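# Wheel the cart through the door into the yellow bay

## Task

Push the utility cart through the self-closing door and leave it parked in the yellow bay in the other room, with all four of its wheels fully inside the tape and none resting on it. The case of copy paper has to finish in the cart's top tray without any part overhanging its edges. The door must be closed at the end. One robot or both may be used, and if either robot topples or is left leaning, the task fails.

## Robot and tools

Robots: r1 and r2 are identical Hello Robot Stretch 4 units, each about 1.6 m tall, with an omni-wheel base whose rim lies within 0.23 m of the base origin. Each has one arm: a lift that slides up the mast (lift_m), an arm that telescopes forward (arm_m), a wrist with yaw, pitch and roll, and a two-finger gripper. Every robot reports its state in its own frames. Only images, lidar_m and wrist_depth_mm show where the two robots are relative to each other.

Frames: the base frame has its origin on the floor beneath the base centre, with x ahead, y to the left and z up, in metres. hand_pose, a point between the open fingertips, is printed in this frame and may be slightly off. The odometry frame is the base frame as it stood at the scene's start. base_odometry adds up wheel rotation in that frame, so slipping shows up as travel. Heading is in radians, positive to the left, from -3.142 to 3.142.

move: each robot's part of one action goes under its own key, "r1" or "r2". A robot that is not named keeps whatever it was already doing. Inside a robot's part:
- "base" is an offset from where the base last measured itself, never a pose. translate_m is metres forward (negative means back) and strafe_m is metres to the left; each ranges from -2 to 2, and the two can be combined into one straight-line move. rotate_rad turns the base in place, from -3.2 to 3.2, with positive meaning counter-clockwise seen from above, and it cannot be mixed with the other two.
- "joints" are absolute targets, one number per joint name. lift_m is 0 to 1.2 m. arm_m is 0 to 0.55 m. wrist_yaw_rad is -1.134 to 4.276, where 0 points ahead, positive turns left and 3.14 is folded back. wrist_pitch_rad is -1.117 to 4.259, where 0 is level and 1.57 points down. wrist_roll_rad is -1.117 to 4.259, with positive clockwise as seen from behind the gripper. gripper_m is the fingertip gap, -0.038 to 0.141 m, and can be off by up to 0.015. A target beyond a joint's range gets clipped to the limit.
- "pace" is "slow", "default", "fast" or "max". The base tops out at 0.1/0.3/0.4/0.6 m/s and 1/2/3/4 rad/s, and raising the lift above 0.2 lowers those caps. "speeds" sets a top speed for an individual joint; gripper_m cannot take one.
- "contact_limits" runs from 0 (lightest) to 1 and applies to arm_m, lift_m, translate_m, strafe_m and rotate_rad. Put it next to the command it belongs to. If omitted it is 0.5. A base limit stays in force until the next action that includes "base".
- {"end_of_arm": "enable_torque"} is sent alone. It turns limp wrist or gripper motors back on, and they hold their current position.
Always pass blocking false. The call returns almost immediately while the motion carries on. cameras lists which images to return (r1_head_camera, r1_head_left_camera, r1_head_right_camera, r1_wrist_camera, the same four for r2, or "all"); [] returns none. An unknown key makes the call invalid. Any other out-of-range value gets the call refused, and the remaining move, wait and finished_scene calls in that reply are skipped.

wait(seconds 0 to 10, cameras) returns state and images and may come back early once a commanded robot has stopped. stop(cameras) brakes every motion still running and holds it; it can also re-hold wheels left slack. zoom_image(camera, region [x0,y0,x1,y1] pixels, at most 504x504) enlarges part of the latest image from a camera. finished_scene(scene) takes the current scene's number and ends the scene for good, so the goal must already hold without the robots' help.

Reading results: "move:" lists each robot that received a motion with either done or its worst status. "earlier move" (from wait(0)) reports how previous commands turned out. "as last shown" marks robots that were not commanded; their lines are repeated unchanged. base_status and joint_status read moving, done, off_target (stopped short and possibly still pushing), contact_stop (held back and now slack), time_out (target dropped), limit_stop_at_own_body, limit_stop_at_tilt (lean above 6 degrees; lift, arm and wheels go slack) or torque_fault (motor limp). An unplanned stop cancels the calls that follow it. on_its_own describes uncommanded behaviour, such as slack joints, drift, or base_tilt moving away from its starting value. lidar_m gives 12 distances in 30-degree sectors counter-clockwise from straight ahead (1st ahead, 4th left, 7th behind, 10th right), where "-" means nothing is seen or something is closer than 0.25 m. wrist_depth_mm is a 7x7 grid of depths from 100 to 2000 mm. turned_by_wheels vs turned_by_imu: if they disagree by more than about 0.1 rad across a move, the base slipped or hit something. motor_effort is in percent, with the peak in brackets. servo_current is in mA.

Gripping: to hold something, close to more than 0.015 below its width, or about 0.06 below to resist tugging. To hook behind a bar or handle, close to -0.02 or lower. Neither the reading nor "done" confirms a grip. Check for a rise in the gripper's servo_current instead.

Things to avoid: robots pressing on or bumping each other, since a base that is already touching the other robot presses hard after even millimetres. Travel distances can differ between robots by about 3 cm per metre, which can strain a load carried by both. Avoid turning or braking with more than 1 kg held and arm_m above 0.2, and avoid strong pushes with the gripper held high, since either can tip the robot. Avoid wrist poses that jam into the robot's own body (tilted up and rolled, turned right and tilted up, or gripper low over the base). Avoid dropping the paper, letting go of moving parts, slamming the door, hard collisions and any tilting robot.

Each tool is called after "Emit:" as name(argument=value, ...), one argument or row to a line, values as JSON.

## Session

Emit:
move(
)

Scene clock: 0.00 s.
r1.base_odometry: x=+0.000 y=+0.000 heading=+0.000
r1.turned_by_wheels: +0.000
r1.turned_by_imu: +0.000
r1.base_tilt: forward=-1.6 right=+1.3
r1.lidar_m: 1.92 2.25 3.81 1.93 0.97 0.84 0.83 0.93 0.77 0.76 0.93 1.59
r1.base_status: not commanded
r1.joint_positions: lift_m=+0.127 arm_m=+0.000 wrist_yaw_rad=+3.089 wrist_pitch_rad=+0.002 wrist_roll_rad=+0.000 gripper_m=+0.056
r1.joint_status: not commanded
r1.measured_speeds: all 0
r1.motor_effort: lift_m=+20 arm_m=-4 wheel_0=+0 wheel_1=+1 wheel_2=+1
r1.servo_current: wrist_yaw_rad=39 wrist_pitch_rad=46 wrist_roll_rad=65 gripper_m=39
r1.hand_pose: x=-0.1125 y=+0.1024 z=+0.3046 quat_wxyz=(+0.026, -0.001, +0.000, +1.000) (m; r1's base frame)
r1.wrist_depth_mm: 137 138 - - - - - / 113 139 - - - - - / 117 140 224 - - - - / 137 161 - - - - - / - - - - - - - / - - 191 - 187 - - / 842 759 750 788 788 732 768
r2.base_odometry: x=+0.000 y=+0.000 heading=+0.000
r2.turned_by_wheels: +0.000
r2.turned_by_imu: +0.000
r2.base_tilt: forward=-0.6 right=+0.1
r2.lidar_m: 2.02 1.45 1.40 1.49 2.01 2.22 2.34 3.17 1.60 3.62 2.59 2.46
r2.base_status: not commanded
r2.joint_positions: lift_m=+0.295 arm_m=+0.000 wrist_yaw_rad=+3.133 wrist_pitch_rad=+0.002 wrist_roll_rad=+0.000 gripper_m=+0.056
r2.joint_status: not commanded
r2.measured_speeds: all 0
r2.motor_effort: lift_m=+18 arm_m=-4 wheel_0=+0 wheel_1=-1 wheel_2=+0
r2.servo_current: wrist_yaw_rad=46 wrist_pitch_rad=39 wrist_roll_rad=46 gripper_m=59
r2.hand_pose: x=-0.1167 y=+0.0898 z=+0.4727 quat_wxyz=(+0.004, -0.001, +0.000, +1.000) (m; r2's base frame)
r2.wrist_depth_mm: - 140 - - - - - / - 126 150 - - - - / - 130 185 - - - - / 144 143 272 - - - - / 229 - - - - - - / 226 1576 196 1576 190 1618 1464 / 226 1060 1138 - - 1025 1060
pictures: r1_head_camera, r1_head_left_camera, r1_head_right_camera, r1_wrist_camera, r2_head_camera, r2_head_left_camera, r2_head_right_camera, r2_wrist_camera
Images, in order (width x height): r1_head_camera 420x560, r1_head_left_camera 420x672, r1_head_right_camera 420x672, r1_wrist_camera 616x392, r2_head_camera 420x560, r2_head_left_camera 420x672, r2_head_right_camera 420x672, r2_wrist_camera 616x392.

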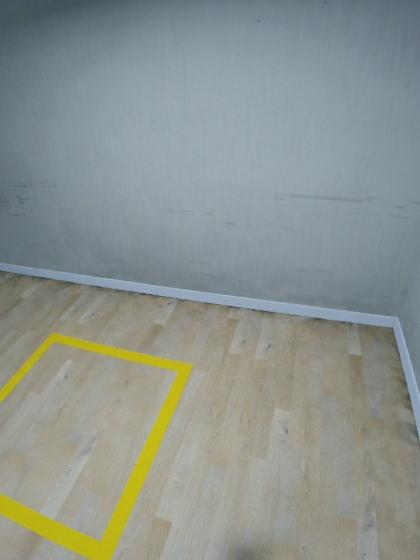

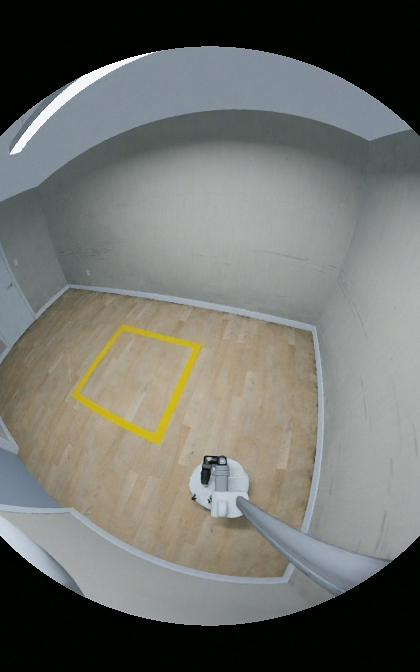

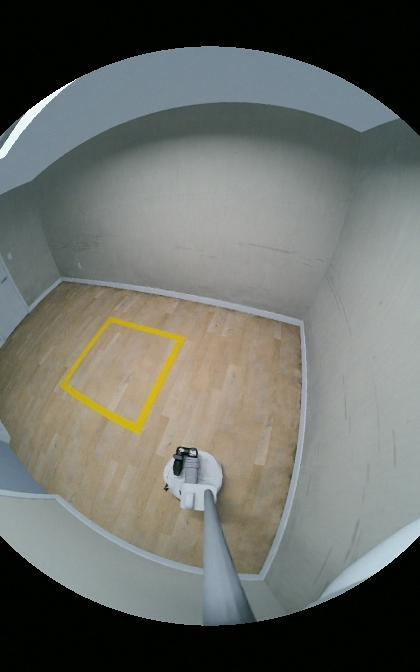

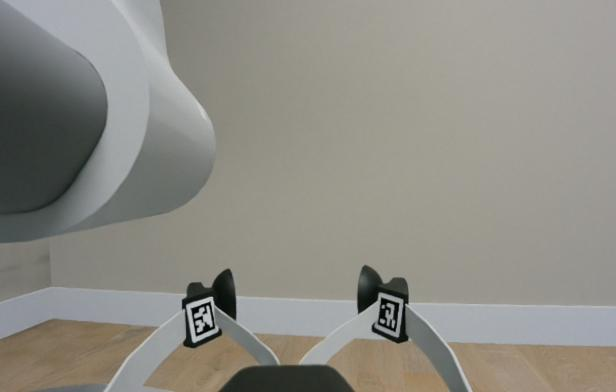

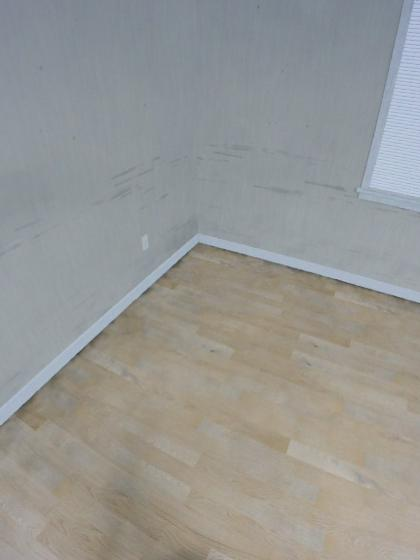

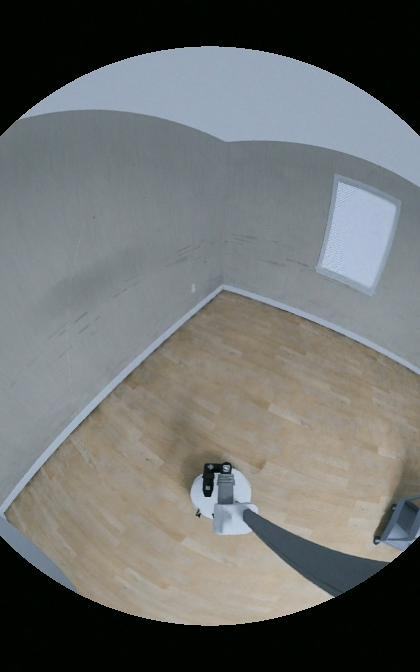

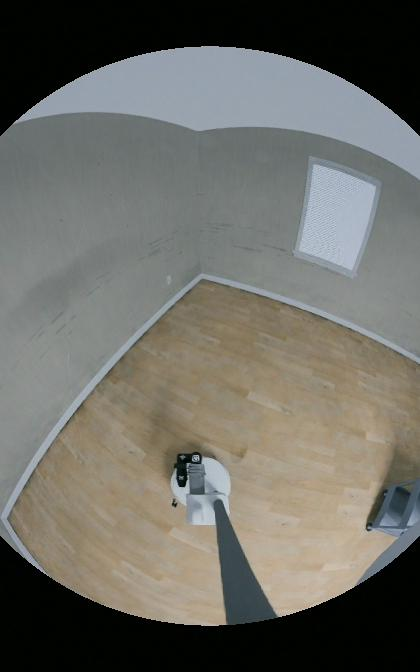

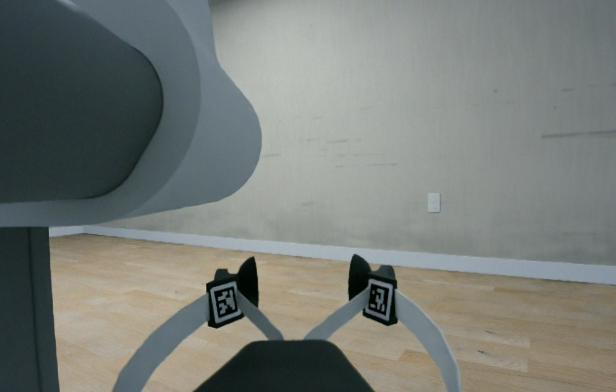

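Emit:
move(
  r1={"base":{"rotate_rad":1.2}},
  r2={"base":{"rotate_rad":-1.5}},
  blocking=false,
  cameras=[],
)

Emit:
wait(
  seconds=2,
  cameras=[],
)

Emit:
wait(
  seconds=1,
  cameras=["r1_head_camera","r1_head_left_camera","r2_head_camera","r2_head_left_camera","r2_head_right_camera"],
)

Scene clock: 4.57 s.
move: r1 moving; r2 moving
r1.base_odometry: x=+0.000 y=+0.000 heading=+0.252
r1.turned_by_wheels: +0.252
r1.turned_by_imu: +0.252
r1.base_tilt: forward=-1.6 right=+1.2
r1.lidar_m: 1.98 2.71 3.66 1.25 0.89 0.80 0.87 0.80 0.77 0.82 1.11 1.92
r1.base_status: rotate_rad moving
r1.joint_positions: lift_m=+0.127 arm_m=+0.000 wrist_yaw_rad=+3.089 wrist_pitch_rad=+0.002 wrist_roll_rad=+0.000 gripper_m=+0.056
r1.joint_status: not commanded
r1.measured_speeds: translate_m=-0.001 strafe_m=-0.001 rotate_rad=+0.980 lift_m=+0.000 arm_m=+0.000 wrist_yaw_rad=+0.000 wrist_pitch_rad=+0.000 wrist_roll_rad=+0.000
r1.motor_effort: lift_m=+20(20) arm_m=-4(4) wheel_0=-8(9) wheel_1=-6(9) wheel_2=-7(7)
r1.servo_current: wrist_yaw_rad=59(59) wrist_pitch_rad=39(46) wrist_roll_rad=46(59) gripper_m=39(39)
r1.hand_pose: x=-0.1125 y=+0.1024 z=+0.3046 quat_wxyz=(+0.026, -0.001, +0.000, +1.000) (m; r1's base frame)
r1.wrist_depth_mm: 136 138 - - - - - / 113 139 - - - - - / 114 140 226 - - - - / 137 160 - - - - - / - - - - - - - / - 1060 190 - 187 - - / 778 750 750 798 750 699 732
r2.base_odometry: x=+0.000 y=+0.000 heading=-0.252
r2.turned_by_wheels: -0.252
r2.turned_by_imu: -0.244
r2.base_tilt: forward=-0.7 right=+0.1
r2.lidar_m: 2.52 1.62 1.40 1.40 1.67 2.23 2.24 2.64 1.59 1.63 2.93 2.49
r2.base_status: rotate_rad moving
r2.joint_positions: lift_m=+0.295 arm_m=+0.000 wrist_yaw_rad=+3.133 wrist_pitch_rad=+0.002 wrist_roll_rad=+0.000 gripper_m=+0.056
r2.joint_status: not commanded
r2.measured_speeds: translate_m=+0.000 strafe_m=+0.000 rotate_rad=-0.974 lift_m=+0.000 arm_m=+0.000 wrist_yaw_rad=+0.000 wrist_pitch_rad=+0.000 wrist_roll_rad=+0.000
r2.motor_effort: lift_m=+18(18) arm_m=-4(4) wheel_0=+8(9) wheel_1=+8(10) wheel_2=+9(11)
r2.servo_current: wrist_yaw_rad=33(52) wrist_pitch_rad=39(46) wrist_roll_rad=52(52) gripper_m=39(59)
r2.hand_pose: x=-0.1167 y=+0.0898 z=+0.4727 quat_wxyz=(+0.004, -0.001, +0.000, +1.000) (m; r2's base frame)
r2.wrist_depth_mm: - 141 - - - - - / - 127 150 - - - - / - 130 184 - - - - / 144 143 272 - - - - / 229 - - - - - - / 227 1576 196 1576 190 1661 1464 / 226 1060 1138 - - 1060 1060
pictures: none
No camera images: "cameras" was empty.

Scene clock: 5.90 s.
earlier move: r1 done; r2 moving
r1.base_odometry: x=+0.000 y=+0.000 heading=+1.200
r1.turned_by_wheels: +0.948
r1.turned_by_imu: +0.953
r1.base_tilt: forward=-1.6 right=+1.3
r1.lidar_m: 3.90 1.54 0.93 0.82 0.85 0.82 0.77 0.75 1.00 1.89 1.97 2.45
r1.base_status: done
r1.joint_positions: lift_m=+0.127 arm_m=+0.000 wrist_yaw_rad=+3.089 wrist_pitch_rad=+0.002 wrist_roll_rad=+0.000 gripper_m=+0.056
r1.joint_status: not commanded
r1.measured_speeds: all 0
r1.motor_effort: lift_m=+20(20) arm_m=-4(4) wheel_0=-2(10) wheel_1=-2(9) wheel_2=+0(8)
r1.servo_current: wrist_yaw_rad=65(65) wrist_pitch_rad=39(52) wrist_roll_rad=59(65) gripper_m=39(46)
r1.hand_pose: x=-0.1125 y=+0.1024 z=+0.3046 quat_wxyz=(+0.026, -0.001, +0.000, +1.000) (m; r1's base frame)
r1.wrist_depth_mm: 136 139 - - - - - / 113 139 - - - - - / 117 139 229 - - - - / 137 162 - - - - - / - - - - - - - / - - 191 - 188 - - / 788 163 750 798 778 778 778
r2.base_odometry: x=+0.000 y=+0.000 heading=-1.499
r2.turned_by_wheels: -1.248
r2.turned_by_imu: -1.215
r2.base_tilt: forward=-0.7 right=+0.1
r2.lidar_m: 3.33 2.51 2.48 1.87 1.46 1.39 1.52 2.19 2.22 2.42 3.48 1.60
r2.base_status: rotate_rad moving
r2.joint_positions: lift_m=+0.295 arm_m=+0.000 wrist_yaw_rad=+3.133 wrist_pitch_rad=+0.002 wrist_roll_rad=+0.000 gripper_m=+0.056
r2.joint_status: not commanded
r2.measured_speeds: all 0
r2.motor_effort: lift_m=+18(18) arm_m=-4(4) wheel_0=+0(11) wheel_1=+2(11) wheel_2=+2(11)
r2.servo_current: wrist_yaw_rad=46(59) wrist_pitch_rad=33(46) wrist_roll_rad=46(52) gripper_m=46(59)
r2.hand_pose: x=-0.1167 y=+0.0898 z=+0.4727 quat_wxyz=(+0.004, -0.001, +0.000, +1.000) (m; r2's base frame)
r2.wrist_depth_mm: - 140 - - - - - / - 126 141 - - - - / - 129 184 - - - - / 144 144 265 - - - - / 230 - - - - - - / 227 1576 195 1336 190 - - / 226 1042 1138 - - 1025 1060
wait: 1.33 of 2 s (r1 has come to rest)
pictures: none
No camera images: "cameras" was empty.

Scene clock: 6.07 s.
earlier move: r2 done
r1.base_odometry: x=+0.000 y=+0.000 heading=+1.200
r1.turned_by_wheels: +0.000
r1.turned_by_imu: +0.000
r1.base_tilt: forward=-1.6 right=+1.2
r1.lidar_m: 3.91 1.54 0.92 0.82 0.85 0.86 0.77 0.78 1.01 1.92 1.95 2.50
r1.base_status: done
r1.joint_positions: lift_m=+0.127 arm_m=+0.000 wrist_yaw_rad=+3.089 wrist_pitch_rad=+0.002 wrist_roll_rad=+0.000 gripper_m=+0.056
r1.joint_status: not commanded
r1.measured_speeds: all 0
r1.motor_effort: lift_m=+20(20) arm_m=-4(4) wheel_0=-2(10) wheel_1=-1(9) wheel_2=+0(8)
r1.servo_current: wrist_yaw_rad=52(65) wrist_pitch_rad=39(52) wrist_roll_rad=46(65) gripper_m=39(46)
r1.hand_pose: x=-0.1125 y=+0.1024 z=+0.3046 quat_wxyz=(+0.026, -0.001, +0.000, +1.000) (m; r1's base frame)
r1.wrist_depth_mm: 136 139 - - - - - / 113 139 - - - - - / 118 140 229 - - - - / 137 162 - - - - - / - - - - - - - / - - 190 - 187 - - / 798 163 750 820 788 778 768
r2.base_odometry: x=+0.000 y=+0.000 heading=-1.499
r2.turned_by_wheels: +0.000
r2.turned_by_imu: +0.000
r2.base_tilt: forward=-0.7 right=+0.1
r2.lidar_m: 3.31 2.51 2.48 1.88 1.45 1.40 1.51 2.18 2.22 2.38 3.47 1.62
r2.base_status: done
r2.joint_positions: lift_m=+0.295 arm_m=+0.000 wrist_yaw_rad=+3.133 wrist_pitch_rad=+0.002 wrist_roll_rad=+0.000 gripper_m=+0.056
r2.joint_status: not commanded
r2.measured_speeds: all 0
r2.motor_effort: lift_m=+18(18) arm_m=-4(4) wheel_0=+3(11) wheel_1=+1(11) wheel_2=+2(11)
r2.servo_current: wrist_yaw_rad=39(59) wrist_pitch_rad=39(46) wrist_roll_rad=52(52) gripper_m=46(59)
r2.hand_pose: x=-0.1167 y=+0.0898 z=+0.4727 quat_wxyz=(+0.004, -0.001, +0.000, +1.000) (m; r2's base frame)
r2.wrist_depth_mm: - 140 - - - - - / - 126 142 - - - - / - 129 185 - - - - / 144 144 264 - - - - / 229 - - - - - - / 227 1576 196 1308 190 - - / 227 1060 1138 - - 1042 1060
wait: 0.17 of 1 s (r2 has come to rest)
pictures: r1_head_camera, r1_head_left_camera, r2_head_camera, r2_head_left_camera, r2_head_right_camera
Images, in order (width x height): r1_head_camera 420x560, r1_head_left_camera 420x672, r2_head_camera 420x560, r2_head_left_camera 420x672, r2_head_right_camera 420x672.

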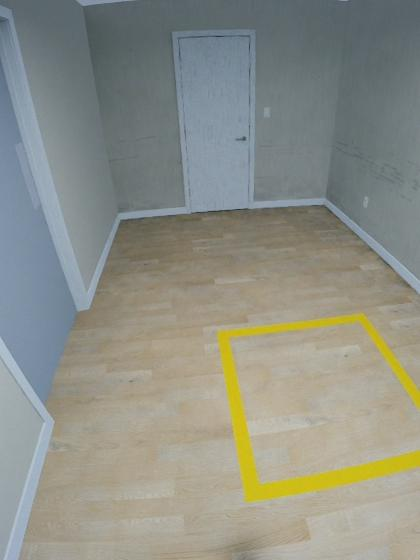

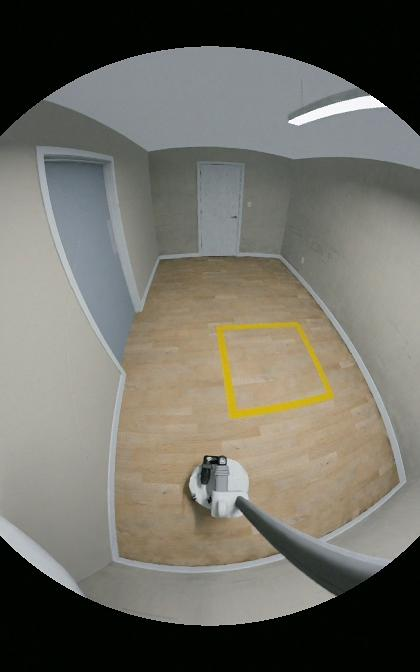

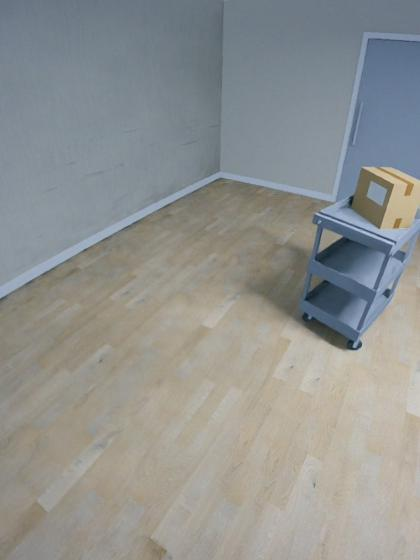

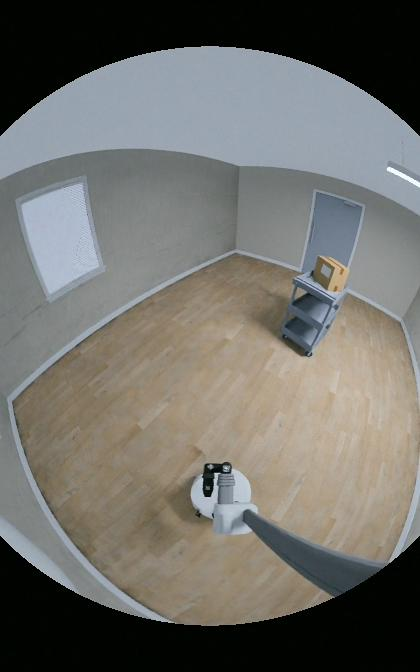

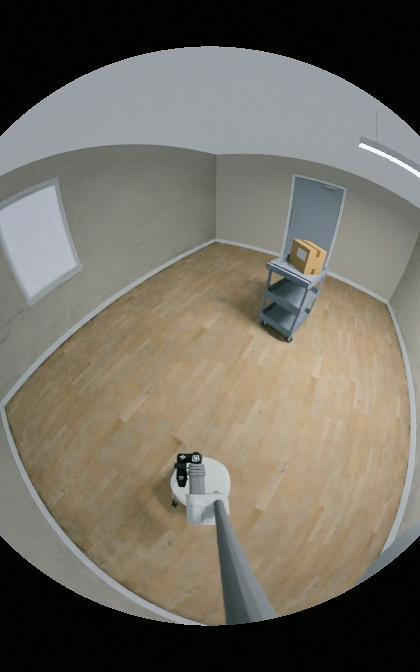

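Emit:
zoom_image(
  camera="r2_head_camera",
  region=[260, 20, 420, 360],
)

Emit:
zoom_image(
  camera="r1_head_left_camera",
  region=[20, 130, 170, 390],
)

Emit:
zoom_image(
  camera="r2_head_right_camera",
  region=[240, 160, 370, 360],
)

Scaled by 1.482 from the camera's 420x560 image, which has a finer 1200x1600 frame.

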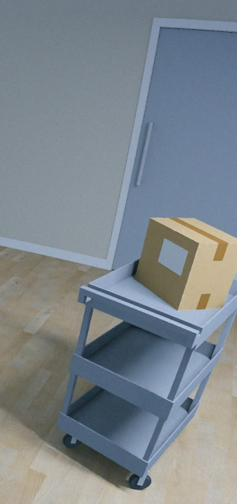

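Scaled by 1.938 from the camera's 420x672 image, which has a finer 600x960 frame.

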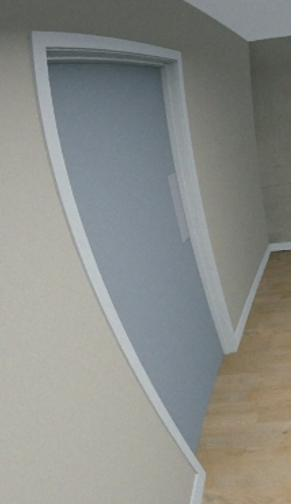

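Scaled by 2.520 from the camera's 420x672 image, which has a finer 600x960 frame.

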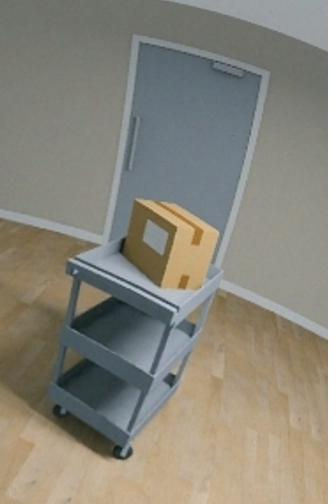

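Emit:
move(
  r2={"base":{"rotate_rad":-0.45},"joints":{"lift_m":0.9}},
  blocking=false,
  cameras=[],
)

Emit:
wait(
  seconds=4,
  cameras=["r2_head_camera","r2_head_left_camera","r2_head_right_camera"],
)

Scene clock: 24.80 s.
move: r2 moving
r1: as last shown
r1.base_tilt: forward=-1.6 right=+1.3
r1.lidar_m: 3.91 1.54 0.92 0.83 0.86 0.84 0.77 0.79 1.03 1.93 1.95 2.44
r1.motor_effort: lift_m=+20(20) arm_m=-4(4) wheel_0=-2(2) wheel_1=-2(2) wheel_2=+0(0)
r1.servo_current: wrist_yaw_rad=52(52) wrist_pitch_rad=33(46) wrist_roll_rad=46(65) gripper_m=39(46)
r1.wrist_depth_mm: 136 138 - - - - - / 113 139 - - - - - / 117 140 229 - - - - / 137 162 - - - - - / - - - - - - - / - - 190 - 187 - - / 788 163 741 798 798 768 778
r2.base_odometry: x=+0.000 y=+0.000 heading=-1.750
r2.turned_by_wheels: -0.251
r2.turned_by_imu: -0.243
r2.base_tilt: forward=-0.7 right=+0.1
r2.lidar_m: 1.67 2.81 2.48 2.49 1.60 1.40 1.42 1.76 2.23 2.26 2.78 1.60
r2.base_status: rotate_rad moving
r2.joint_positions: lift_m=+0.333 arm_m=+0.000 wrist_yaw_rad=+3.133 wrist_pitch_rad=+0.002 wrist_roll_rad=+0.000 gripper_m=+0.056
r2.joint_status: lift_m moving
r2.measured_speeds: translate_m=+0.000 strafe_m=+0.000 rotate_rad=-0.939 lift_m=+0.146 arm_m=+0.000 wrist_yaw_rad=+0.000 wrist_pitch_rad=+0.000 wrist_roll_rad=+0.000
r2.motor_effort: lift_m=+23(23) arm_m=-4(4) wheel_0=+3(10) wheel_1=+7(10) wheel_2=+8(12)
r2.servo_current: wrist_yaw_rad=46(59) wrist_pitch_rad=46(46) wrist_roll_rad=39(59) gripper_m=46(52)
r2.hand_pose: x=-0.1167 y=+0.0898 z=+0.5103 quat_wxyz=(+0.004, -0.001, +0.000, +1.000) (m; r2's base frame)
r2.wrist_depth_mm: - 141 - - - - - / - 126 141 - - - - / - 129 185 - - - - / 144 143 207 - - - - / 230 - - - - - - / 226 1708 195 171 190 - - / 226 1118 1205 - - 1098 1060
pictures: none
No camera images: "cameras" was empty.

Scene clock: 27.60 s.
earlier move: r2 done
r1.base_odometry: x=+0.000 y=+0.000 heading=+1.200
r1.turned_by_wheels: +0.000
r1.turned_by_imu: +0.000
r1.base_tilt: forward=-1.6 right=+1.3
r1.lidar_m: 3.91 1.54 0.93 0.85 0.87 0.85 0.75 0.80 1.03 1.92 1.94 2.46
r1.base_status: not commanded
r1.joint_positions: lift_m=+0.127 arm_m=+0.000 wrist_yaw_rad=+3.089 wrist_pitch_rad=+0.002 wrist_roll_rad=+0.000 gripper_m=+0.056
r1.joint_status: not commanded
r1.measured_speeds: all 0
r1.motor_effort: lift_m=+20(20) arm_m=-4(4) wheel_0=-2(2) wheel_1=-1(2) wheel_2=+0(0)
r1.servo_current: wrist_yaw_rad=46(72) wrist_pitch_rad=39(52) wrist_roll_rad=52(65) gripper_m=39(52)
r1.hand_pose: x=-0.1125 y=+0.1024 z=+0.3046 quat_wxyz=(+0.026, -0.001, +0.000, +1.000) (m; r1's base frame)
r1.wrist_depth_mm: 136 138 - - - - - / 113 139 - - - - - / 118 140 229 - - - - / 137 162 - - - - - / - - - - - - - / - - 190 - 187 - - / 788 164 741 798 798 778 768
r2.base_odometry: x=+0.000 y=+0.000 heading=-1.949
r2.turned_by_wheels: -0.198
r2.turned_by_imu: -0.193
r2.base_tilt: forward=-0.7 right=+0.0
r2.lidar_m: 1.62 3.11 2.49 2.49 1.77 1.43 1.41 1.55 2.22 2.23 2.44 2.24
r2.base_status: done
r2.joint_positions: lift_m=+0.900 arm_m=+0.000 wrist_yaw_rad=+3.133 wrist_pitch_rad=+0.002 wrist_roll_rad=+0.000 gripper_m=+0.056
r2.joint_status: all done
r2.measured_speeds: all 0
r2.motor_effort: lift_m=+21(26) arm_m=-4(4) wheel_0=+4(10) wheel_1=+2(10) wheel_2=+3(12)
r2.servo_current: wrist_yaw_rad=46(65) wrist_pitch_rad=46(46) wrist_roll_rad=52(59) gripper_m=52(52)
r2.hand_pose: x=-0.1167 y=+0.0898 z=+1.0775 quat_wxyz=(+0.004, -0.001, +0.000, +1.000) (m; r2's base frame)
r2.wrist_depth_mm: - 141 - - - - - / - 126 141 - - - - / - 129 185 - - - - / 144 143 218 - - - - / 220 - - - - - - / 220 - 190 - 188 - - / 224 - - - - - -
wait: 2.80 of 4 s (r2 has come to rest)
pictures: r2_head_camera, r2_head_left_camera, r2_head_right_camera
Images, in order (width x height): r2_head_camera 420x560, r2_head_left_camera 420x672, r2_head_right_camera 420x672.

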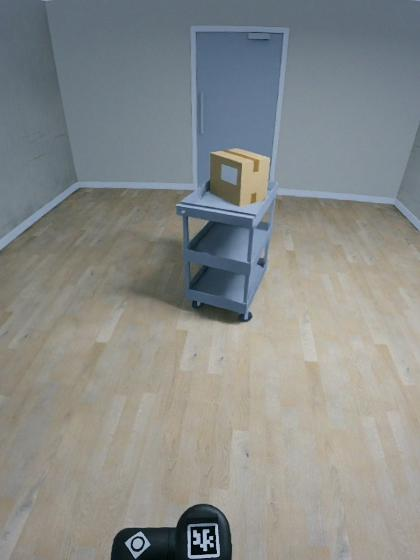

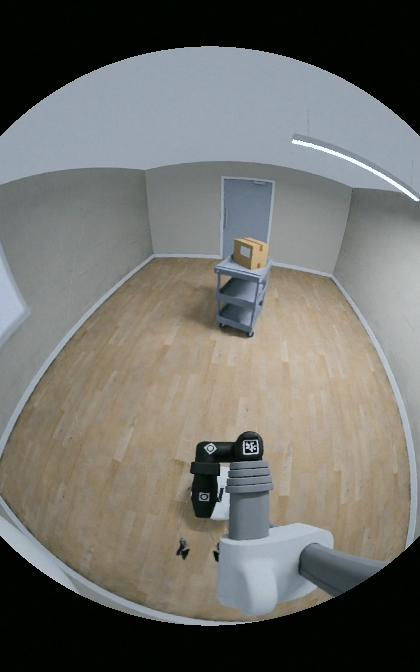

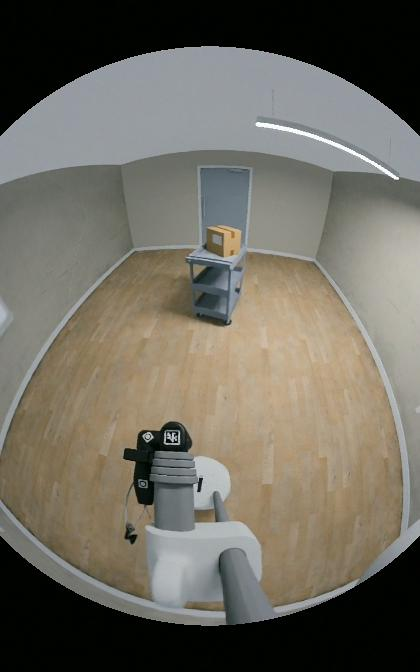

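Emit:
move(
  r2={"base":{"translate_m":0.75},"joints":{"lift_m":1.1,"wrist_yaw_rad":0,"wrist_pitch_rad":0.6,"gripper_m":0.1}},
  blocking=false,
  cameras=[],
)

Emit:
wait(
  seconds=5,
  cameras=["r2_head_camera","r2_wrist_camera","r2_head_right_camera"],
)

Scene clock: 34.77 s.
move: r2 moving
r1: as last shown
r1.lidar_m: 3.90 1.54 0.93 0.85 0.86 0.86 0.76 0.79 1.01 1.92 1.93 2.42
r1.servo_current: wrist_yaw_rad=39(65) wrist_pitch_rad=46(52) wrist_roll_rad=46(78) gripper_m=39(52)
r1.wrist_depth_mm: 136 138 - - - - - / 113 139 - - - - - / 117 139 229 - - - - / 137 161 - - - - - / - - - - - - - / - - 190 - 187 - - / 788 163 759 788 788 778 778
r2.base_odometry: x=-0.011 y=-0.029 heading=-1.949
r2.turned_by_wheels: +0.000
r2.turned_by_imu: +0.001
r2.base_tilt: forward=-0.7 right=+0.1
r2.lidar_m: 1.58 3.13 2.50 2.50 1.80 1.46 1.44 1.60 2.24 2.22 2.45 2.19
r2.base_status: translate_m moving
r2.joint_positions: lift_m=+0.938 arm_m=+0.000 wrist_yaw_rad=+2.570 wrist_pitch_rad=+0.527 wrist_roll_rad=+0.000 gripper_m=+0.075
r2.joint_status: lift_m moving; wrist_yaw_rad moving; wrist_pitch_rad moving; gripper_m moving
r2.measured_speeds: translate_m=+0.122 strafe_m=+0.001 rotate_rad=-0.001 lift_m=+0.146 arm_m=+0.000 wrist_yaw_rad=-1.745 wrist_pitch_rad=+1.083 wrist_roll_rad=+0.000
r2.motor_effort: lift_m=+25(25) arm_m=-4(4) wheel_0=+4(10) wheel_1=+7(8) wheel_2=-12(13)
r2.servo_current: wrist_yaw_rad=91(143) wrist_pitch_rad=59(85) wrist_roll_rad=46(59) gripper_m=78(104)
r2.hand_pose: x=+0.0086 y=+0.2083 z=+0.9708 quat_wxyz=(+0.272, -0.250, +0.073, +0.926) (m; r2's base frame)
r2.wrist_depth_mm: - - - - - - - / - - - - - - - / - - - - - - - / - - - - - - - / - 1661 1756 1756 1756 1708 1708 / 1499 1499 190 1464 189 1464 1366 / 1281 1255 1281 - 1281 1229 1229
pictures: none
No camera images: "cameras" was empty.

Scene clock: 38.27 s.
earlier move: r2 done
r1.base_odometry: x=+0.000 y=+0.000 heading=+1.200
r1.turned_by_wheels: +0.000
r1.turned_by_imu: +0.000
r1.base_tilt: forward=-1.6 right=+1.3
r1.lidar_m: 3.87 1.56 0.93 0.81 0.86 0.85 0.76 0.77 1.02 1.93 1.96 2.47
r1.base_status: not commanded
r1.joint_positions: lift_m=+0.127 arm_m=+0.000 wrist_yaw_rad=+3.089 wrist_pitch_rad=+0.002 wrist_roll_rad=+0.000 gripper_m=+0.056
r1.joint_status: not commanded
r1.measured_speeds: all 0
r1.motor_effort: lift_m=+20(20) arm_m=-4(4) wheel_0=-1(2) wheel_1=-1(2) wheel_2=+0(0)
r1.servo_current: wrist_yaw_rad=59(72) wrist_pitch_rad=46(52) wrist_roll_rad=46(78) gripper_m=39(52)
r1.hand_pose: x=-0.1125 y=+0.1024 z=+0.3046 quat_wxyz=(+0.026, -0.001, +0.000, +1.000) (m; r1's base frame)
r1.wrist_depth_mm: 136 138 - - - - - / 113 139 - - - - - / 118 140 229 - - - - / 137 162 - - - - - / - - - - - - - / - - 190 - 187 - - / 798 164 750 809 798 778 768
r2.base_odometry: x=-0.276 y=-0.697 heading=-1.948
r2.turned_by_wheels: +0.000
r2.turned_by_imu: +0.001
r2.base_tilt: forward=-0.7 right=+0.0
r2.lidar_m: 0.89 3.00 2.43 2.38 2.63 2.16 2.14 2.37 2.38 2.34 2.60 0.88
r2.base_status: done
r2.joint_positions: lift_m=+1.100 arm_m=+0.000 wrist_yaw_rad=+0.003 wrist_pitch_rad=+0.599 wrist_roll_rad=+0.000 gripper_m=+0.100
r2.joint_status: all done
r2.measured_speeds: all 0
r2.motor_effort: lift_m=+21(26) arm_m=-4(4) wheel_0=+2(11) wheel_1=+4(8) wheel_2=-3(14)
r2.servo_current: wrist_yaw_rad=52(143) wrist_pitch_rad=46(85) wrist_roll_rad=33(59) gripper_m=59(117)
r2.hand_pose: x=+0.4094 y=-0.0867 z=+1.1155 quat_wxyz=(+0.956, +0.000, +0.295, +0.001) (m; r2's base frame)
r2.wrist_depth_mm: - - - - 917 - - / - - - - 946 - - / - - - 891 1025 - - / - - - 1078 768 - - / 1863 1863 1808 1118 842 1756 1708 / 1576 1537 193 1255 194 1464 1464 / 1366 1366 1336 - 1336 1281 1308
wait: 3.50 of 5 s (r2 has come to rest)
pictures: r2_head_camera, r2_head_right_camera, r2_wrist_camera
Images, in order (width x height): r2_head_camera 420x560, r2_head_right_camera 420x672, r2_wrist_camera 616x392.

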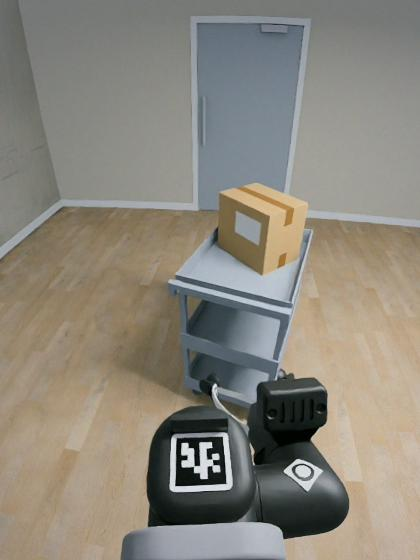

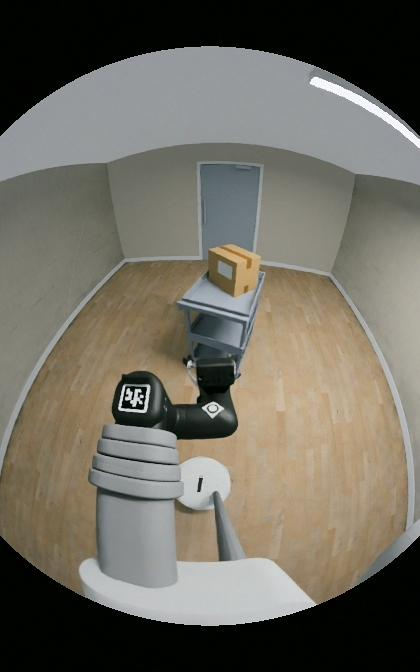

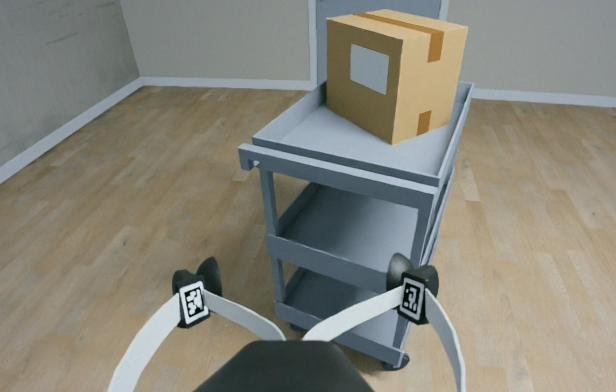

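Emit:
zoom_image(
  camera="r2_head_camera",
  region=[150, 170, 330, 410],
)

Emit:
zoom_image(
  camera="r2_wrist_camera",
  region=[230, 0, 490, 230],
)

Scaled by 2.100 from the camera's 420x560 image, which has a finer 1200x1600 frame.

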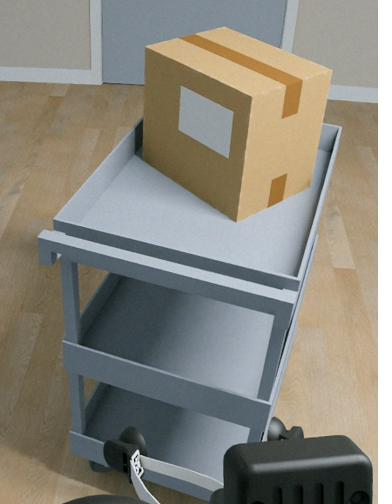

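Scaled by 1.938.

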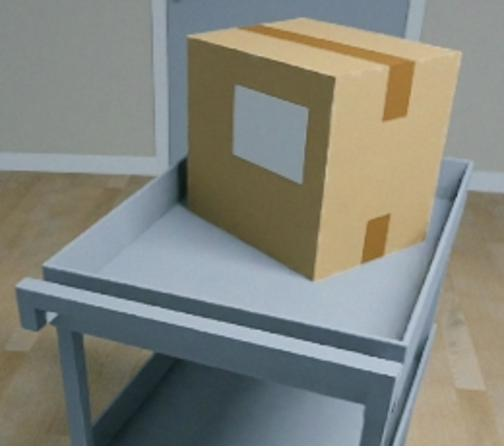

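Emit:
move(
  r2={"joints":{"lift_m":0.75,"wrist_pitch_rad":0.3}},
  blocking=false,
  cameras=[],
)

Emit:
wait(
  seconds=4,
  cameras=["r2_wrist_camera"],
)

Scene clock: 84.77 s.
move: r2 moving
r1: as last shown
r1.base_tilt: forward=-1.6 right=+1.2
r1.lidar_m: 3.91 1.54 0.92 0.82 0.85 0.86 0.77 0.77 1.00 1.92 1.92 2.45
r1.motor_effort: lift_m=+20(20) arm_m=-4(4) wheel_0=-2(2) wheel_1=-1(2) wheel_2=+0(0)
r1.servo_current: wrist_yaw_rad=46(52) wrist_pitch_rad=39(46) wrist_roll_rad=52(59) gripper_m=39(39)
r1.wrist_depth_mm: 136 138 - - - - - / 113 139 - - - - - / 118 140 229 - - - - / 137 161 - - - - - / - - - - - - - / - - 190 - 187 - - / 788 163 750 798 788 778 778
r2.base_odometry: x=-0.276 y=-0.697 heading=-1.948
r2.turned_by_wheels: +0.000
r2.turned_by_imu: +0.000
r2.base_tilt: forward=-0.7 right=+0.1
r2.lidar_m: 0.88 2.98 2.43 2.38 2.66 2.18 2.15 2.34 2.36 2.34 2.59 0.86
r2.base_status: not commanded
r2.joint_positions: lift_m=+1.062 arm_m=+0.000 wrist_yaw_rad=+0.003 wrist_pitch_rad=+0.309 wrist_roll_rad=+0.000 gripper_m=+0.100
r2.joint_status: lift_m moving; wrist_pitch_rad moving
r2.measured_speeds: translate_m=+0.000 strafe_m=+0.000 rotate_rad=+0.000 lift_m=-0.146 arm_m=+0.000 wrist_yaw_rad=+0.000 wrist_pitch_rad=-0.046 wrist_roll_rad=+0.000
r2.motor_effort: lift_m=+12(19) arm_m=-4(4) wheel_0=+2(2) wheel_1=+4(4) wheel_2=-3(3)
r2.servo_current: wrist_yaw_rad=46(59) wrist_pitch_rad=78(143) wrist_roll_rad=46(52) gripper_m=52(52)
r2.hand_pose: x=+0.4459 y=-0.0866 z=+1.1530 quat_wxyz=(+0.988, +0.000, +0.154, +0.001) (m; r2's base frame)
r2.wrist_depth_mm: - - - - - - - / - - - - - - - / - - - - 1008 - - / - - - - 991 - - / - - - 931 991 - - / - - 195 960 185 1921 1921 / 1708 1661 1708 - - 1576 1661
pictures: none
No camera images: "cameras" was empty.

Scene clock: 86.73 s.
earlier move: r2 done
r1.base_odometry: x=+0.000 y=+0.000 heading=+1.200
r1.turned_by_wheels: +0.000
r1.turned_by_imu: +0.000
r1.base_tilt: forward=-1.6 right=+1.3
r1.lidar_m: 3.92 1.55 0.89 0.82 0.85 0.85 0.77 0.79 0.99 1.92 1.95 2.45
r1.base_status: not commanded
r1.joint_positions: lift_m=+0.127 arm_m=+0.000 wrist_yaw_rad=+3.089 wrist_pitch_rad=+0.002 wrist_roll_rad=+0.000 gripper_m=+0.056
r1.joint_status: not commanded
r1.measured_speeds: all 0
r1.motor_effort: lift_m=+20(20) arm_m=-4(4) wheel_0=-1(3) wheel_1=-1(2) wheel_2=+0(0)
r1.servo_current: wrist_yaw_rad=52(65) wrist_pitch_rad=46(52) wrist_roll_rad=39(72) gripper_m=39(52)
r1.hand_pose: x=-0.1125 y=+0.1024 z=+0.3046 quat_wxyz=(+0.026, -0.001, +0.000, +1.000) (m; r1's base frame)
r1.wrist_depth_mm: 136 138 - - - - - / 113 139 - - - - - / 118 139 229 - - - - / 137 162 - - - - - / - - - - - - - / - - 190 - 187 - - / 788 163 759 798 788 778 759
r2.base_odometry: x=-0.276 y=-0.697 heading=-1.948
r2.turned_by_wheels: +0.000
r2.turned_by_imu: +0.000
r2.base_tilt: forward=-0.7 right=+0.1
r2.lidar_m: 0.90 3.01 2.43 2.35 2.63 2.16 2.16 2.37 2.39 2.34 2.58 0.88
r2.base_status: not commanded
r2.joint_positions: lift_m=+0.750 arm_m=+0.000 wrist_yaw_rad=+0.003 wrist_pitch_rad=+0.308 wrist_roll_rad=+0.000 gripper_m=+0.100
r2.joint_status: all done
r2.measured_speeds: all 0
r2.motor_effort: lift_m=+14(19) arm_m=-4(4) wheel_0=+2(3) wheel_1=+3(4) wheel_2=-3(3)
r2.servo_current: wrist_yaw_rad=46(59) wrist_pitch_rad=46(143) wrist_roll_rad=46(59) gripper_m=52(59)
r2.hand_pose: x=+0.4460 y=-0.0866 z=+0.8412 quat_wxyz=(+0.988, +0.000, +0.153, +0.001) (m; r2's base frame)
r2.wrist_depth_mm: - - - - 866 - - / - - - - 891 - - / - - - - - - - / - - - - - - - / - - - - - 1808 1921 / 1499 1537 195 866 185 1464 1499 / 1308 1255 1308 - - 1182 1229
wait: 1.97 of 4 s (r2 has come to rest)
pictures: r2_wrist_camera
Images, in order (width x height): r2_wrist_camera 616x392.

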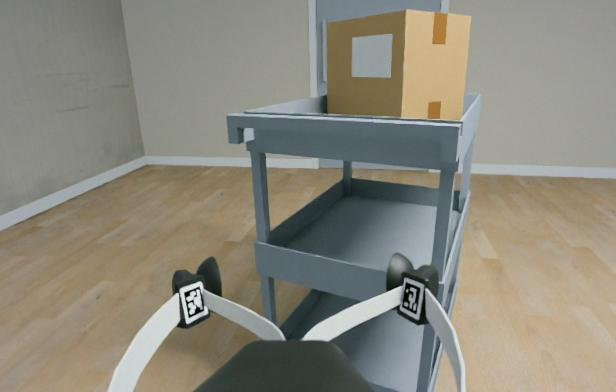

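Emit:
move(
  r2={"base":{"rotate_rad":-0.45},"joints":{"wrist_pitch_rad":0.15}},
  blocking=false,
  cameras=[],
)

Emit:
wait(
  seconds=3,
  cameras=[],
)

Emit:
move(
  r2={"base":{"strafe_m":0.45}},
  blocking=false,
  cameras=[],
)

Emit:
wait(
  seconds=4,
  cameras=["r2_wrist_camera","r2_head_camera"],
)

Scene clock: 105.60 s.
move: r2 moving
r1: as last shown
r1.lidar_m: 3.92 1.56 0.92 0.84 0.86 0.84 0.76 0.80 1.00 1.93 1.96 2.45
r1.motor_effort: lift_m=+20(20) arm_m=-4(4) wheel_0=-1(2) wheel_1=-1(2) wheel_2=+0(0)
r1.servo_current: wrist_yaw_rad=52(65) wrist_pitch_rad=52(52) wrist_roll_rad=72(72) gripper_m=39(46)
r1.wrist_depth_mm: 136 138 - - - - - / 113 139 - - - - - / 118 139 229 - - - - / 137 162 - - - - - / - - - - - - - / - - 190 - 188 - - / 788 164 750 798 788 778 788
r2.base_odometry: x=-0.276 y=-0.697 heading=-2.199
r2.turned_by_wheels: -0.250
r2.turned_by_imu: -0.243
r2.base_tilt: forward=-0.6 right=+0.1
r2.lidar_m: 0.86 0.98 2.59 2.38 2.43 2.28 2.15 2.19 2.53 2.35 2.37 3.08
r2.base_status: rotate_rad moving
r2.joint_positions: lift_m=+0.750 arm_m=+0.000 wrist_yaw_rad=+0.003 wrist_pitch_rad=+0.158 wrist_roll_rad=+0.000 gripper_m=+0.100
r2.joint_status: wrist_pitch_rad moving
r2.measured_speeds: translate_m=-0.001 strafe_m=+0.000 rotate_rad=-0.937 lift_m=+0.000 arm_m=+0.000 wrist_yaw_rad=+0.000 wrist_pitch_rad=-0.002 wrist_roll_rad=+0.000
r2.motor_effort: lift_m=+14(14) arm_m=-4(4) wheel_0=+8(9) wheel_1=+7(10) wheel_2=+9(10)
r2.servo_current: wrist_yaw_rad=52(59) wrist_pitch_rad=33(98) wrist_roll_rad=46(52) gripper_m=52(52)
r2.hand_pose: x=+0.4560 y=-0.0866 z=+0.8831 quat_wxyz=(+0.997, +0.000, +0.079, +0.001) (m; r2's base frame)
r2.wrist_depth_mm: - - - - - - - / - - - - - - - / - - - 991 - - - / - - - 960 - - - / - - - - - - - / 1983 1863 188 162 196 1863 1863 / 1576 1464 1430 - 1499 1464 1464
pictures: none
No camera images: "cameras" was empty.

Scene clock: 106.40 s.
earlier move: r2 done
r1.base_odometry: x=+0.000 y=+0.000 heading=+1.200
r1.turned_by_wheels: +0.000
r1.turned_by_imu: +0.000
r1.base_tilt: forward=-1.6 right=+1.3
r1.lidar_m: 3.91 1.52 0.92 0.82 0.84 0.84 0.76 0.79 1.00 1.92 1.95 2.47
r1.base_status: not commanded
r1.joint_positions: lift_m=+0.127 arm_m=+0.000 wrist_yaw_rad=+3.089 wrist_pitch_rad=+0.002 wrist_roll_rad=+0.000 gripper_m=+0.056
r1.joint_status: not commanded
r1.measured_speeds: all 0
r1.motor_effort: lift_m=+20(20) arm_m=-4(4) wheel_0=-1(2) wheel_1=-2(2) wheel_2=+0(0)
r1.servo_current: wrist_yaw_rad=52(65) wrist_pitch_rad=39(52) wrist_roll_rad=46(72) gripper_m=33(46)
r1.hand_pose: x=-0.1125 y=+0.1024 z=+0.3046 quat_wxyz=(+0.026, -0.001, +0.000, +1.000) (m; r1's base frame)
r1.wrist_depth_mm: 137 139 - - - - - / 113 139 - - - - - / 117 139 229 - - - - / 137 162 - - - - - / - - - - - - - / - - 190 - 187 - - / 788 163 750 809 788 778 778
r2.base_odometry: x=-0.276 y=-0.697 heading=-2.398
r2.turned_by_wheels: -0.199
r2.turned_by_imu: -0.194
r2.base_tilt: forward=-0.6 right=+0.0
r2.lidar_m: 0.88 0.92 2.84 2.40 2.39 2.55 2.16 2.14 2.47 2.35 2.35 2.69
r2.base_status: done
r2.joint_positions: lift_m=+0.750 arm_m=+0.000 wrist_yaw_rad=+0.003 wrist_pitch_rad=+0.158 wrist_roll_rad=+0.000 gripper_m=+0.100
r2.joint_status: all done
r2.measured_speeds: all 0
r2.motor_effort: lift_m=+14(14) arm_m=-4(4) wheel_0=+3(9) wheel_1=+5(10) wheel_2=+4(10)
r2.servo_current: wrist_yaw_rad=33(59) wrist_pitch_rad=46(98) wrist_roll_rad=46(59) gripper_m=52(59)
r2.hand_pose: x=+0.4559 y=-0.0867 z=+0.8831 quat_wxyz=(+0.997, +0.000, +0.079, +0.001) (m; r2's base frame)
r2.wrist_depth_mm: - - - - - - - / - - - - - - - / - 1042 1025 - - - - / - - 960 - - - - / - - - - - - - / 1983 - 194 1983 195 1863 1863 / 1464 - - - 1537 1499 1464
wait: 0.80 of 3 s (r2 has come to rest)
pictures: none
No camera images: "cameras" was empty.

Scene clock: 106.90 s.
move: r2 moving
r1: as last shown
r1.base_tilt: forward=-1.6 right=+1.2
r1.lidar_m: 3.92 1.57 0.94 0.83 0.83 0.83 0.77 0.80 1.01 1.93 1.95 2.43
r1.motor_effort: lift_m=+20(20) arm_m=-4(4) wheel_0=-1(2) wheel_1=-1(2) wheel_2=+0(0)
r1.servo_current: wrist_yaw_rad=52(59) wrist_pitch_rad=39(46) wrist_roll_rad=46(72) gripper_m=39(46)
r1.wrist_depth_mm: 136 138 - - - - - / 113 139 - - - - - / 117 140 230 - - - - / 137 161 - - - - - / - - - - - - - / - - 190 - 187 - - / 788 163 750 798 798 768 778
r2.base_odometry: x=-0.252 y=-0.724 heading=-2.397
r2.turned_by_wheels: +0.000
r2.turned_by_imu: +0.000
r2.base_tilt: forward=-0.7 right=+0.1
r2.lidar_m: 0.87 0.91 2.82 2.35 2.35 2.60 2.16 2.13 2.49 2.36 2.38 2.75
r2.base_status: strafe_m moving
r2.joint_positions: lift_m=+0.750 arm_m=+0.000 wrist_yaw_rad=+0.003 wrist_pitch_rad=+0.158 wrist_roll_rad=+0.000 gripper_m=+0.100
r2.joint_status: not commanded
r2.measured_speeds: translate_m=-0.001 strafe_m=+0.139 rotate_rad=+0.005 lift_m=+0.000 arm_m=+0.000 wrist_yaw_rad=+0.000 wrist_pitch_rad=+0.000 wrist_roll_rad=+0.000
r2.motor_effort: lift_m=+14(14) arm_m=-4(4) wheel_0=-10(12) wheel_1=+10(13) wheel_2=+0(4)
r2.servo_current: wrist_yaw_rad=39(59) wrist_pitch_rad=52(59) wrist_roll_rad=52(52) gripper_m=52(59)
r2.hand_pose: x=+0.4559 y=-0.0867 z=+0.8831 quat_wxyz=(+0.997, +0.000, +0.079, +0.001) (m; r2's base frame)
r2.wrist_depth_mm: - - - - - - - / - - - - - - - / - 1060 976 - - - - / - - 723 - - - - / - - - - - - - / 1921 - 189 1921 195 1863 1863 / 1464 - - - 1537 1499 1537
pictures: none
No camera images: "cameras" was empty.

Scene clock: 109.23 s.
earlier move: r2 done
r1.base_odometry: x=+0.000 y=+0.000 heading=+1.200
r1.turned_by_wheels: +0.000
r1.turned_by_imu: +0.000
r1.base_tilt: forward=-1.6 right=+1.3
r1.lidar_m: 3.92 1.56 0.92 0.83 0.84 0.87 0.77 0.80 1.01 1.93 1.95 2.45
r1.base_status: not commanded
r1.joint_positions: lift_m=+0.127 arm_m=+0.000 wrist_yaw_rad=+3.089 wrist_pitch_rad=+0.002 wrist_roll_rad=+0.000 gripper_m=+0.056
r1.joint_status: not commanded
r1.measured_speeds: all 0
r1.motor_effort: lift_m=+20(20) arm_m=-4(4) wheel_0=-2(2) wheel_1=-1(2) wheel_2=+0(0)
r1.servo_current: wrist_yaw_rad=52(65) wrist_pitch_rad=46(52) wrist_roll_rad=33(72) gripper_m=46(52)
r1.hand_pose: x=-0.1125 y=+0.1024 z=+0.3046 quat_wxyz=(+0.026, -0.001, +0.000, +1.000) (m; r1's base frame)
r1.wrist_depth_mm: 136 138 - - - - - / 113 139 - - - - - / 118 139 229 - - - - / 137 161 - - - - - / - - - - - - - / - - 190 - 187 - - / 798 163 759 798 778 778 768
r2.base_odometry: x=+0.028 y=-1.028 heading=-2.398
r2.turned_by_wheels: +0.000
r2.turned_by_imu: +0.000
r2.base_tilt: forward=-0.6 right=+0.0
r2.lidar_m: 0.87 3.46 2.35 1.98 1.93 2.26 2.26 2.25 2.60 2.78 2.79 0.93
r2.base_status: done
r2.joint_positions: lift_m=+0.750 arm_m=+0.000 wrist_yaw_rad=+0.003 wrist_pitch_rad=+0.158 wrist_roll_rad=+0.000 gripper_m=+0.100
r2.joint_status: not commanded
r2.measured_speeds: all 0
r2.motor_effort: lift_m=+15(15) arm_m=-4(4) wheel_0=-3(13) wheel_1=+2(13) wheel_2=+0(4)
r2.servo_current: wrist_yaw_rad=59(65) wrist_pitch_rad=52(59) wrist_roll_rad=46(59) gripper_m=46(59)
r2.hand_pose: x=+0.4560 y=-0.0867 z=+0.8831 quat_wxyz=(+0.997, +0.000, +0.079, +0.001) (m; r2's base frame)
r2.wrist_depth_mm: - - - - - - - / - - - - - - - / - - - 991 1042 - - / - - - - - - - / - - - - - - - / 1983 - 193 - 185 1983 1863 / 1576 1499 1499 - - 1464 1464
wait: 2.33 of 4 s (r2 has come to rest)
pictures: r2_head_camera, r2_wrist_camera
Images, in order (width x height): r2_head_camera 420x560, r2_wrist_camera 616x392.

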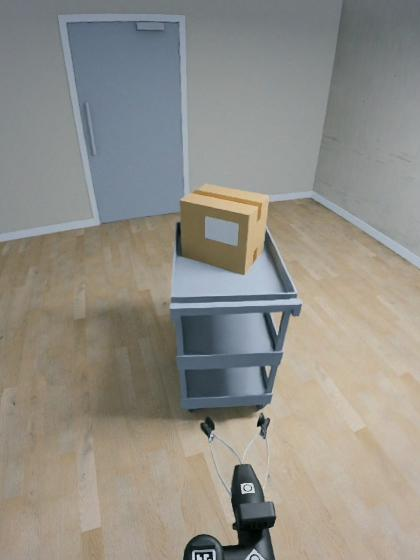

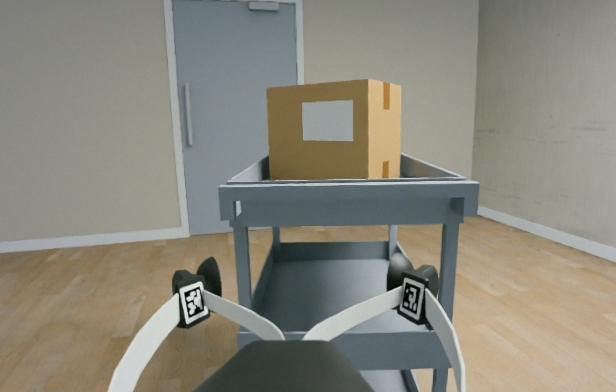

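Emit:
move(
  r2={"base":{"strafe_m":-0.07,"translate_m":0.2},"joints":{"wrist_pitch_rad":0,"wrist_roll_rad":1.57,"lift_m":0.68,"gripper_m":0.12}},
  blocking=false,
  cameras=[],
)

Emit:
wait(
  seconds=4,
  cameras=["r2_wrist_camera","r2_head_camera"],
)

Emit:
zoom_image(
  camera="r2_head_camera",
  region=[150, 200, 350, 470],
)

Scene clock: 130.60 s.
move: r2 moving
r1: as last shown
r1.lidar_m: 3.93 1.51 0.91 0.83 0.86 0.86 0.77 0.79 1.00 1.92 1.96 2.47
r1.motor_effort: lift_m=+20(20) arm_m=-4(4) wheel_0=-1(2) wheel_1=-2(2) wheel_2=+0(0)
r1.servo_current: wrist_yaw_rad=39(59) wrist_pitch_rad=46(46) wrist_roll_rad=52(65) gripper_m=39(46)
r1.wrist_depth_mm: 136 138 - - - - - / 113 139 - - - - - / 117 139 229 - - - - / 137 162 - - - - - / - - - - - - - / - - 190 - 188 - - / 778 163 750 798 788 778 778
r2.base_odometry: x=-0.002 y=-1.041 heading=-2.398
r2.turned_by_wheels: +0.000
r2.turned_by_imu: +0.001
r2.base_tilt: forward=-0.7 right=+0.1
r2.lidar_m: 0.82 3.45 2.36 2.01 1.97 2.31 2.30 2.29 2.66 2.75 2.75 0.88
r2.base_status: translate_m moving; strafe_m moving
r2.joint_positions: lift_m=+0.713 arm_m=+0.000 wrist_yaw_rad=+0.003 wrist_pitch_rad=+0.008 wrist_roll_rad=+0.589 gripper_m=+0.114
r2.joint_status: lift_m moving; wrist_pitch_rad moving; wrist_roll_rad moving; gripper_m moving
r2.measured_speeds: translate_m=+0.121 strafe_m=-0.043 rotate_rad=-0.002 lift_m=-0.141 arm_m=+0.000 wrist_yaw_rad=+0.000 wrist_pitch_rad=+0.000 wrist_roll_rad=+1.820
r2.motor_effort: lift_m=+12(16) arm_m=-4(4) wheel_0=+8(12) wheel_1=+5(7) wheel_2=-13(14)
r2.servo_current: wrist_yaw_rad=33(65) wrist_pitch_rad=104(111) wrist_roll_rad=72(117) gripper_m=85(91)
r2.hand_pose: x=+0.4595 y=-0.0867 z=+0.8884 quat_wxyz=(+0.957, +0.290, +0.004, +0.000) (m; r2's base frame)
r2.wrist_depth_mm: - - - - - - - / - - - - - - - / - - - 946 - - - / - - - 960 676 - - / - - - 668 1281 - 1756 / - - 200 691 183 676 1464 / - - - - - - 1160
pictures: none
No camera images: "cameras" was empty.

Scene clock: 132.17 s.
earlier move: r2 done
r1.base_odometry: x=+0.000 y=+0.000 heading=+1.200
r1.turned_by_wheels: +0.000
r1.turned_by_imu: +0.000
r1.base_tilt: forward=-1.6 right=+1.3
r1.lidar_m: 3.91 1.56 0.93 0.84 0.86 0.86 0.76 0.79 1.00 1.91 1.96 2.46
r1.base_status: not commanded
r1.joint_positions: lift_m=+0.127 arm_m=+0.000 wrist_yaw_rad=+3.089 wrist_pitch_rad=+0.002 wrist_roll_rad=+0.000 gripper_m=+0.056
r1.joint_status: not commanded
r1.measured_speeds: all 0
r1.motor_effort: lift_m=+20(20) arm_m=-4(4) wheel_0=-2(2) wheel_1=-1(2) wheel_2=+0(0)
r1.servo_current: wrist_yaw_rad=46(72) wrist_pitch_rad=46(46) wrist_roll_rad=52(65) gripper_m=39(46)
r1.hand_pose: x=-0.1125 y=+0.1024 z=+0.3046 quat_wxyz=(+0.026, -0.001, +0.000, +1.000) (m; r1's base frame)
r1.wrist_depth_mm: 136 138 - - - - - / 113 139 - - - - - / 118 139 229 - - - - / 137 163 - - - - - / - - - - - - - / - - 190 - 188 - - / 778 163 759 809 788 778 759
r2.base_odometry: x=-0.166 y=-1.112 heading=-2.397
r2.turned_by_wheels: +0.000
r2.turned_by_imu: +0.001
r2.base_tilt: forward=-0.7 right=+0.1
r2.lidar_m: 0.68 3.28 2.49 2.11 2.08 2.42 2.45 2.44 2.78 2.66 2.65 0.71
r2.base_status: done
r2.joint_positions: lift_m=+0.680 arm_m=+0.000 wrist_yaw_rad=+0.003 wrist_pitch_rad=+0.008 wrist_roll_rad=+1.568 gripper_m=+0.120
r2.joint_status: all done
r2.measured_speeds: all 0
r2.motor_effort: lift_m=+14(16) arm_m=-4(4) wheel_0=+2(14) wheel_1=+4(7) wheel_2=-2(14)
r2.servo_current: wrist_yaw_rad=33(65) wrist_pitch_rad=52(111) wrist_roll_rad=46(117) gripper_m=46(91)
r2.hand_pose: x=+0.4595 y=-0.0867 z=+0.8562 quat_wxyz=(+0.708, +0.706, +0.004, -0.002) (m; r2's base frame)
r2.wrist_depth_mm: - - - - - 1661 1182 / - - - 508 - 1499 512 / - - - 508 - 508 504 / - - 750 508 - - 508 / - - 809 508 - - 508 / - - 200 452 198 508 517 / - - - - - 521 517
wait: 1.57 of 4 s (r2 has come to rest)
pictures: r2_head_camera, r2_wrist_camera
Images, in order (width x height): r2_head_camera 420x560, r2_wrist_camera 616x392.

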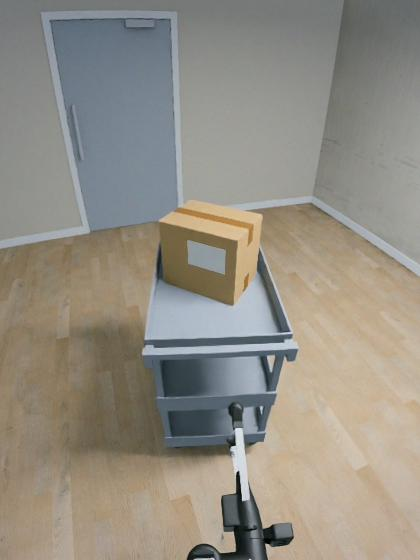

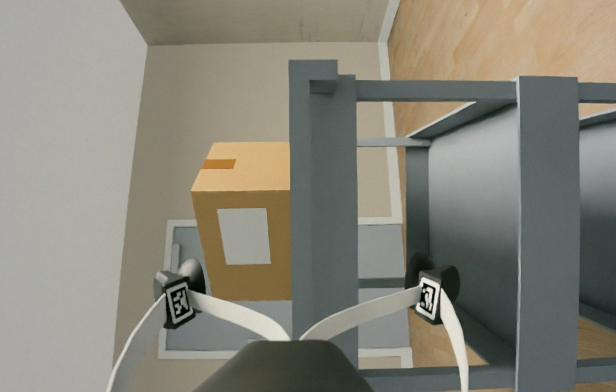

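Scaled by 1.867 from the camera's 420x560 image, which has a finer 1200x1600 frame.

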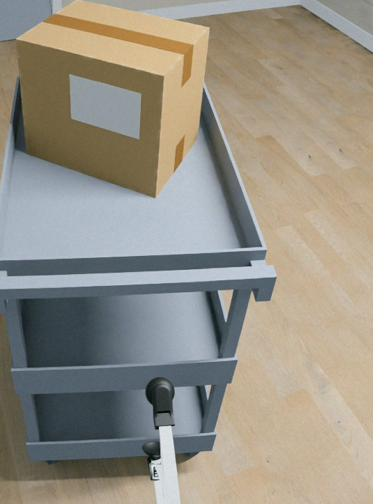

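Emit:
zoom_image(
  camera="r2_wrist_camera",
  region=[200, 40, 460, 370],
)

Scaled by 1.527.

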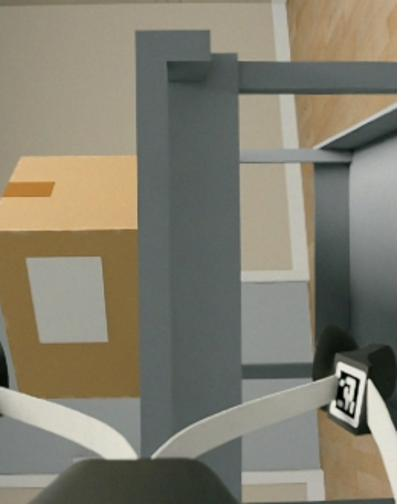

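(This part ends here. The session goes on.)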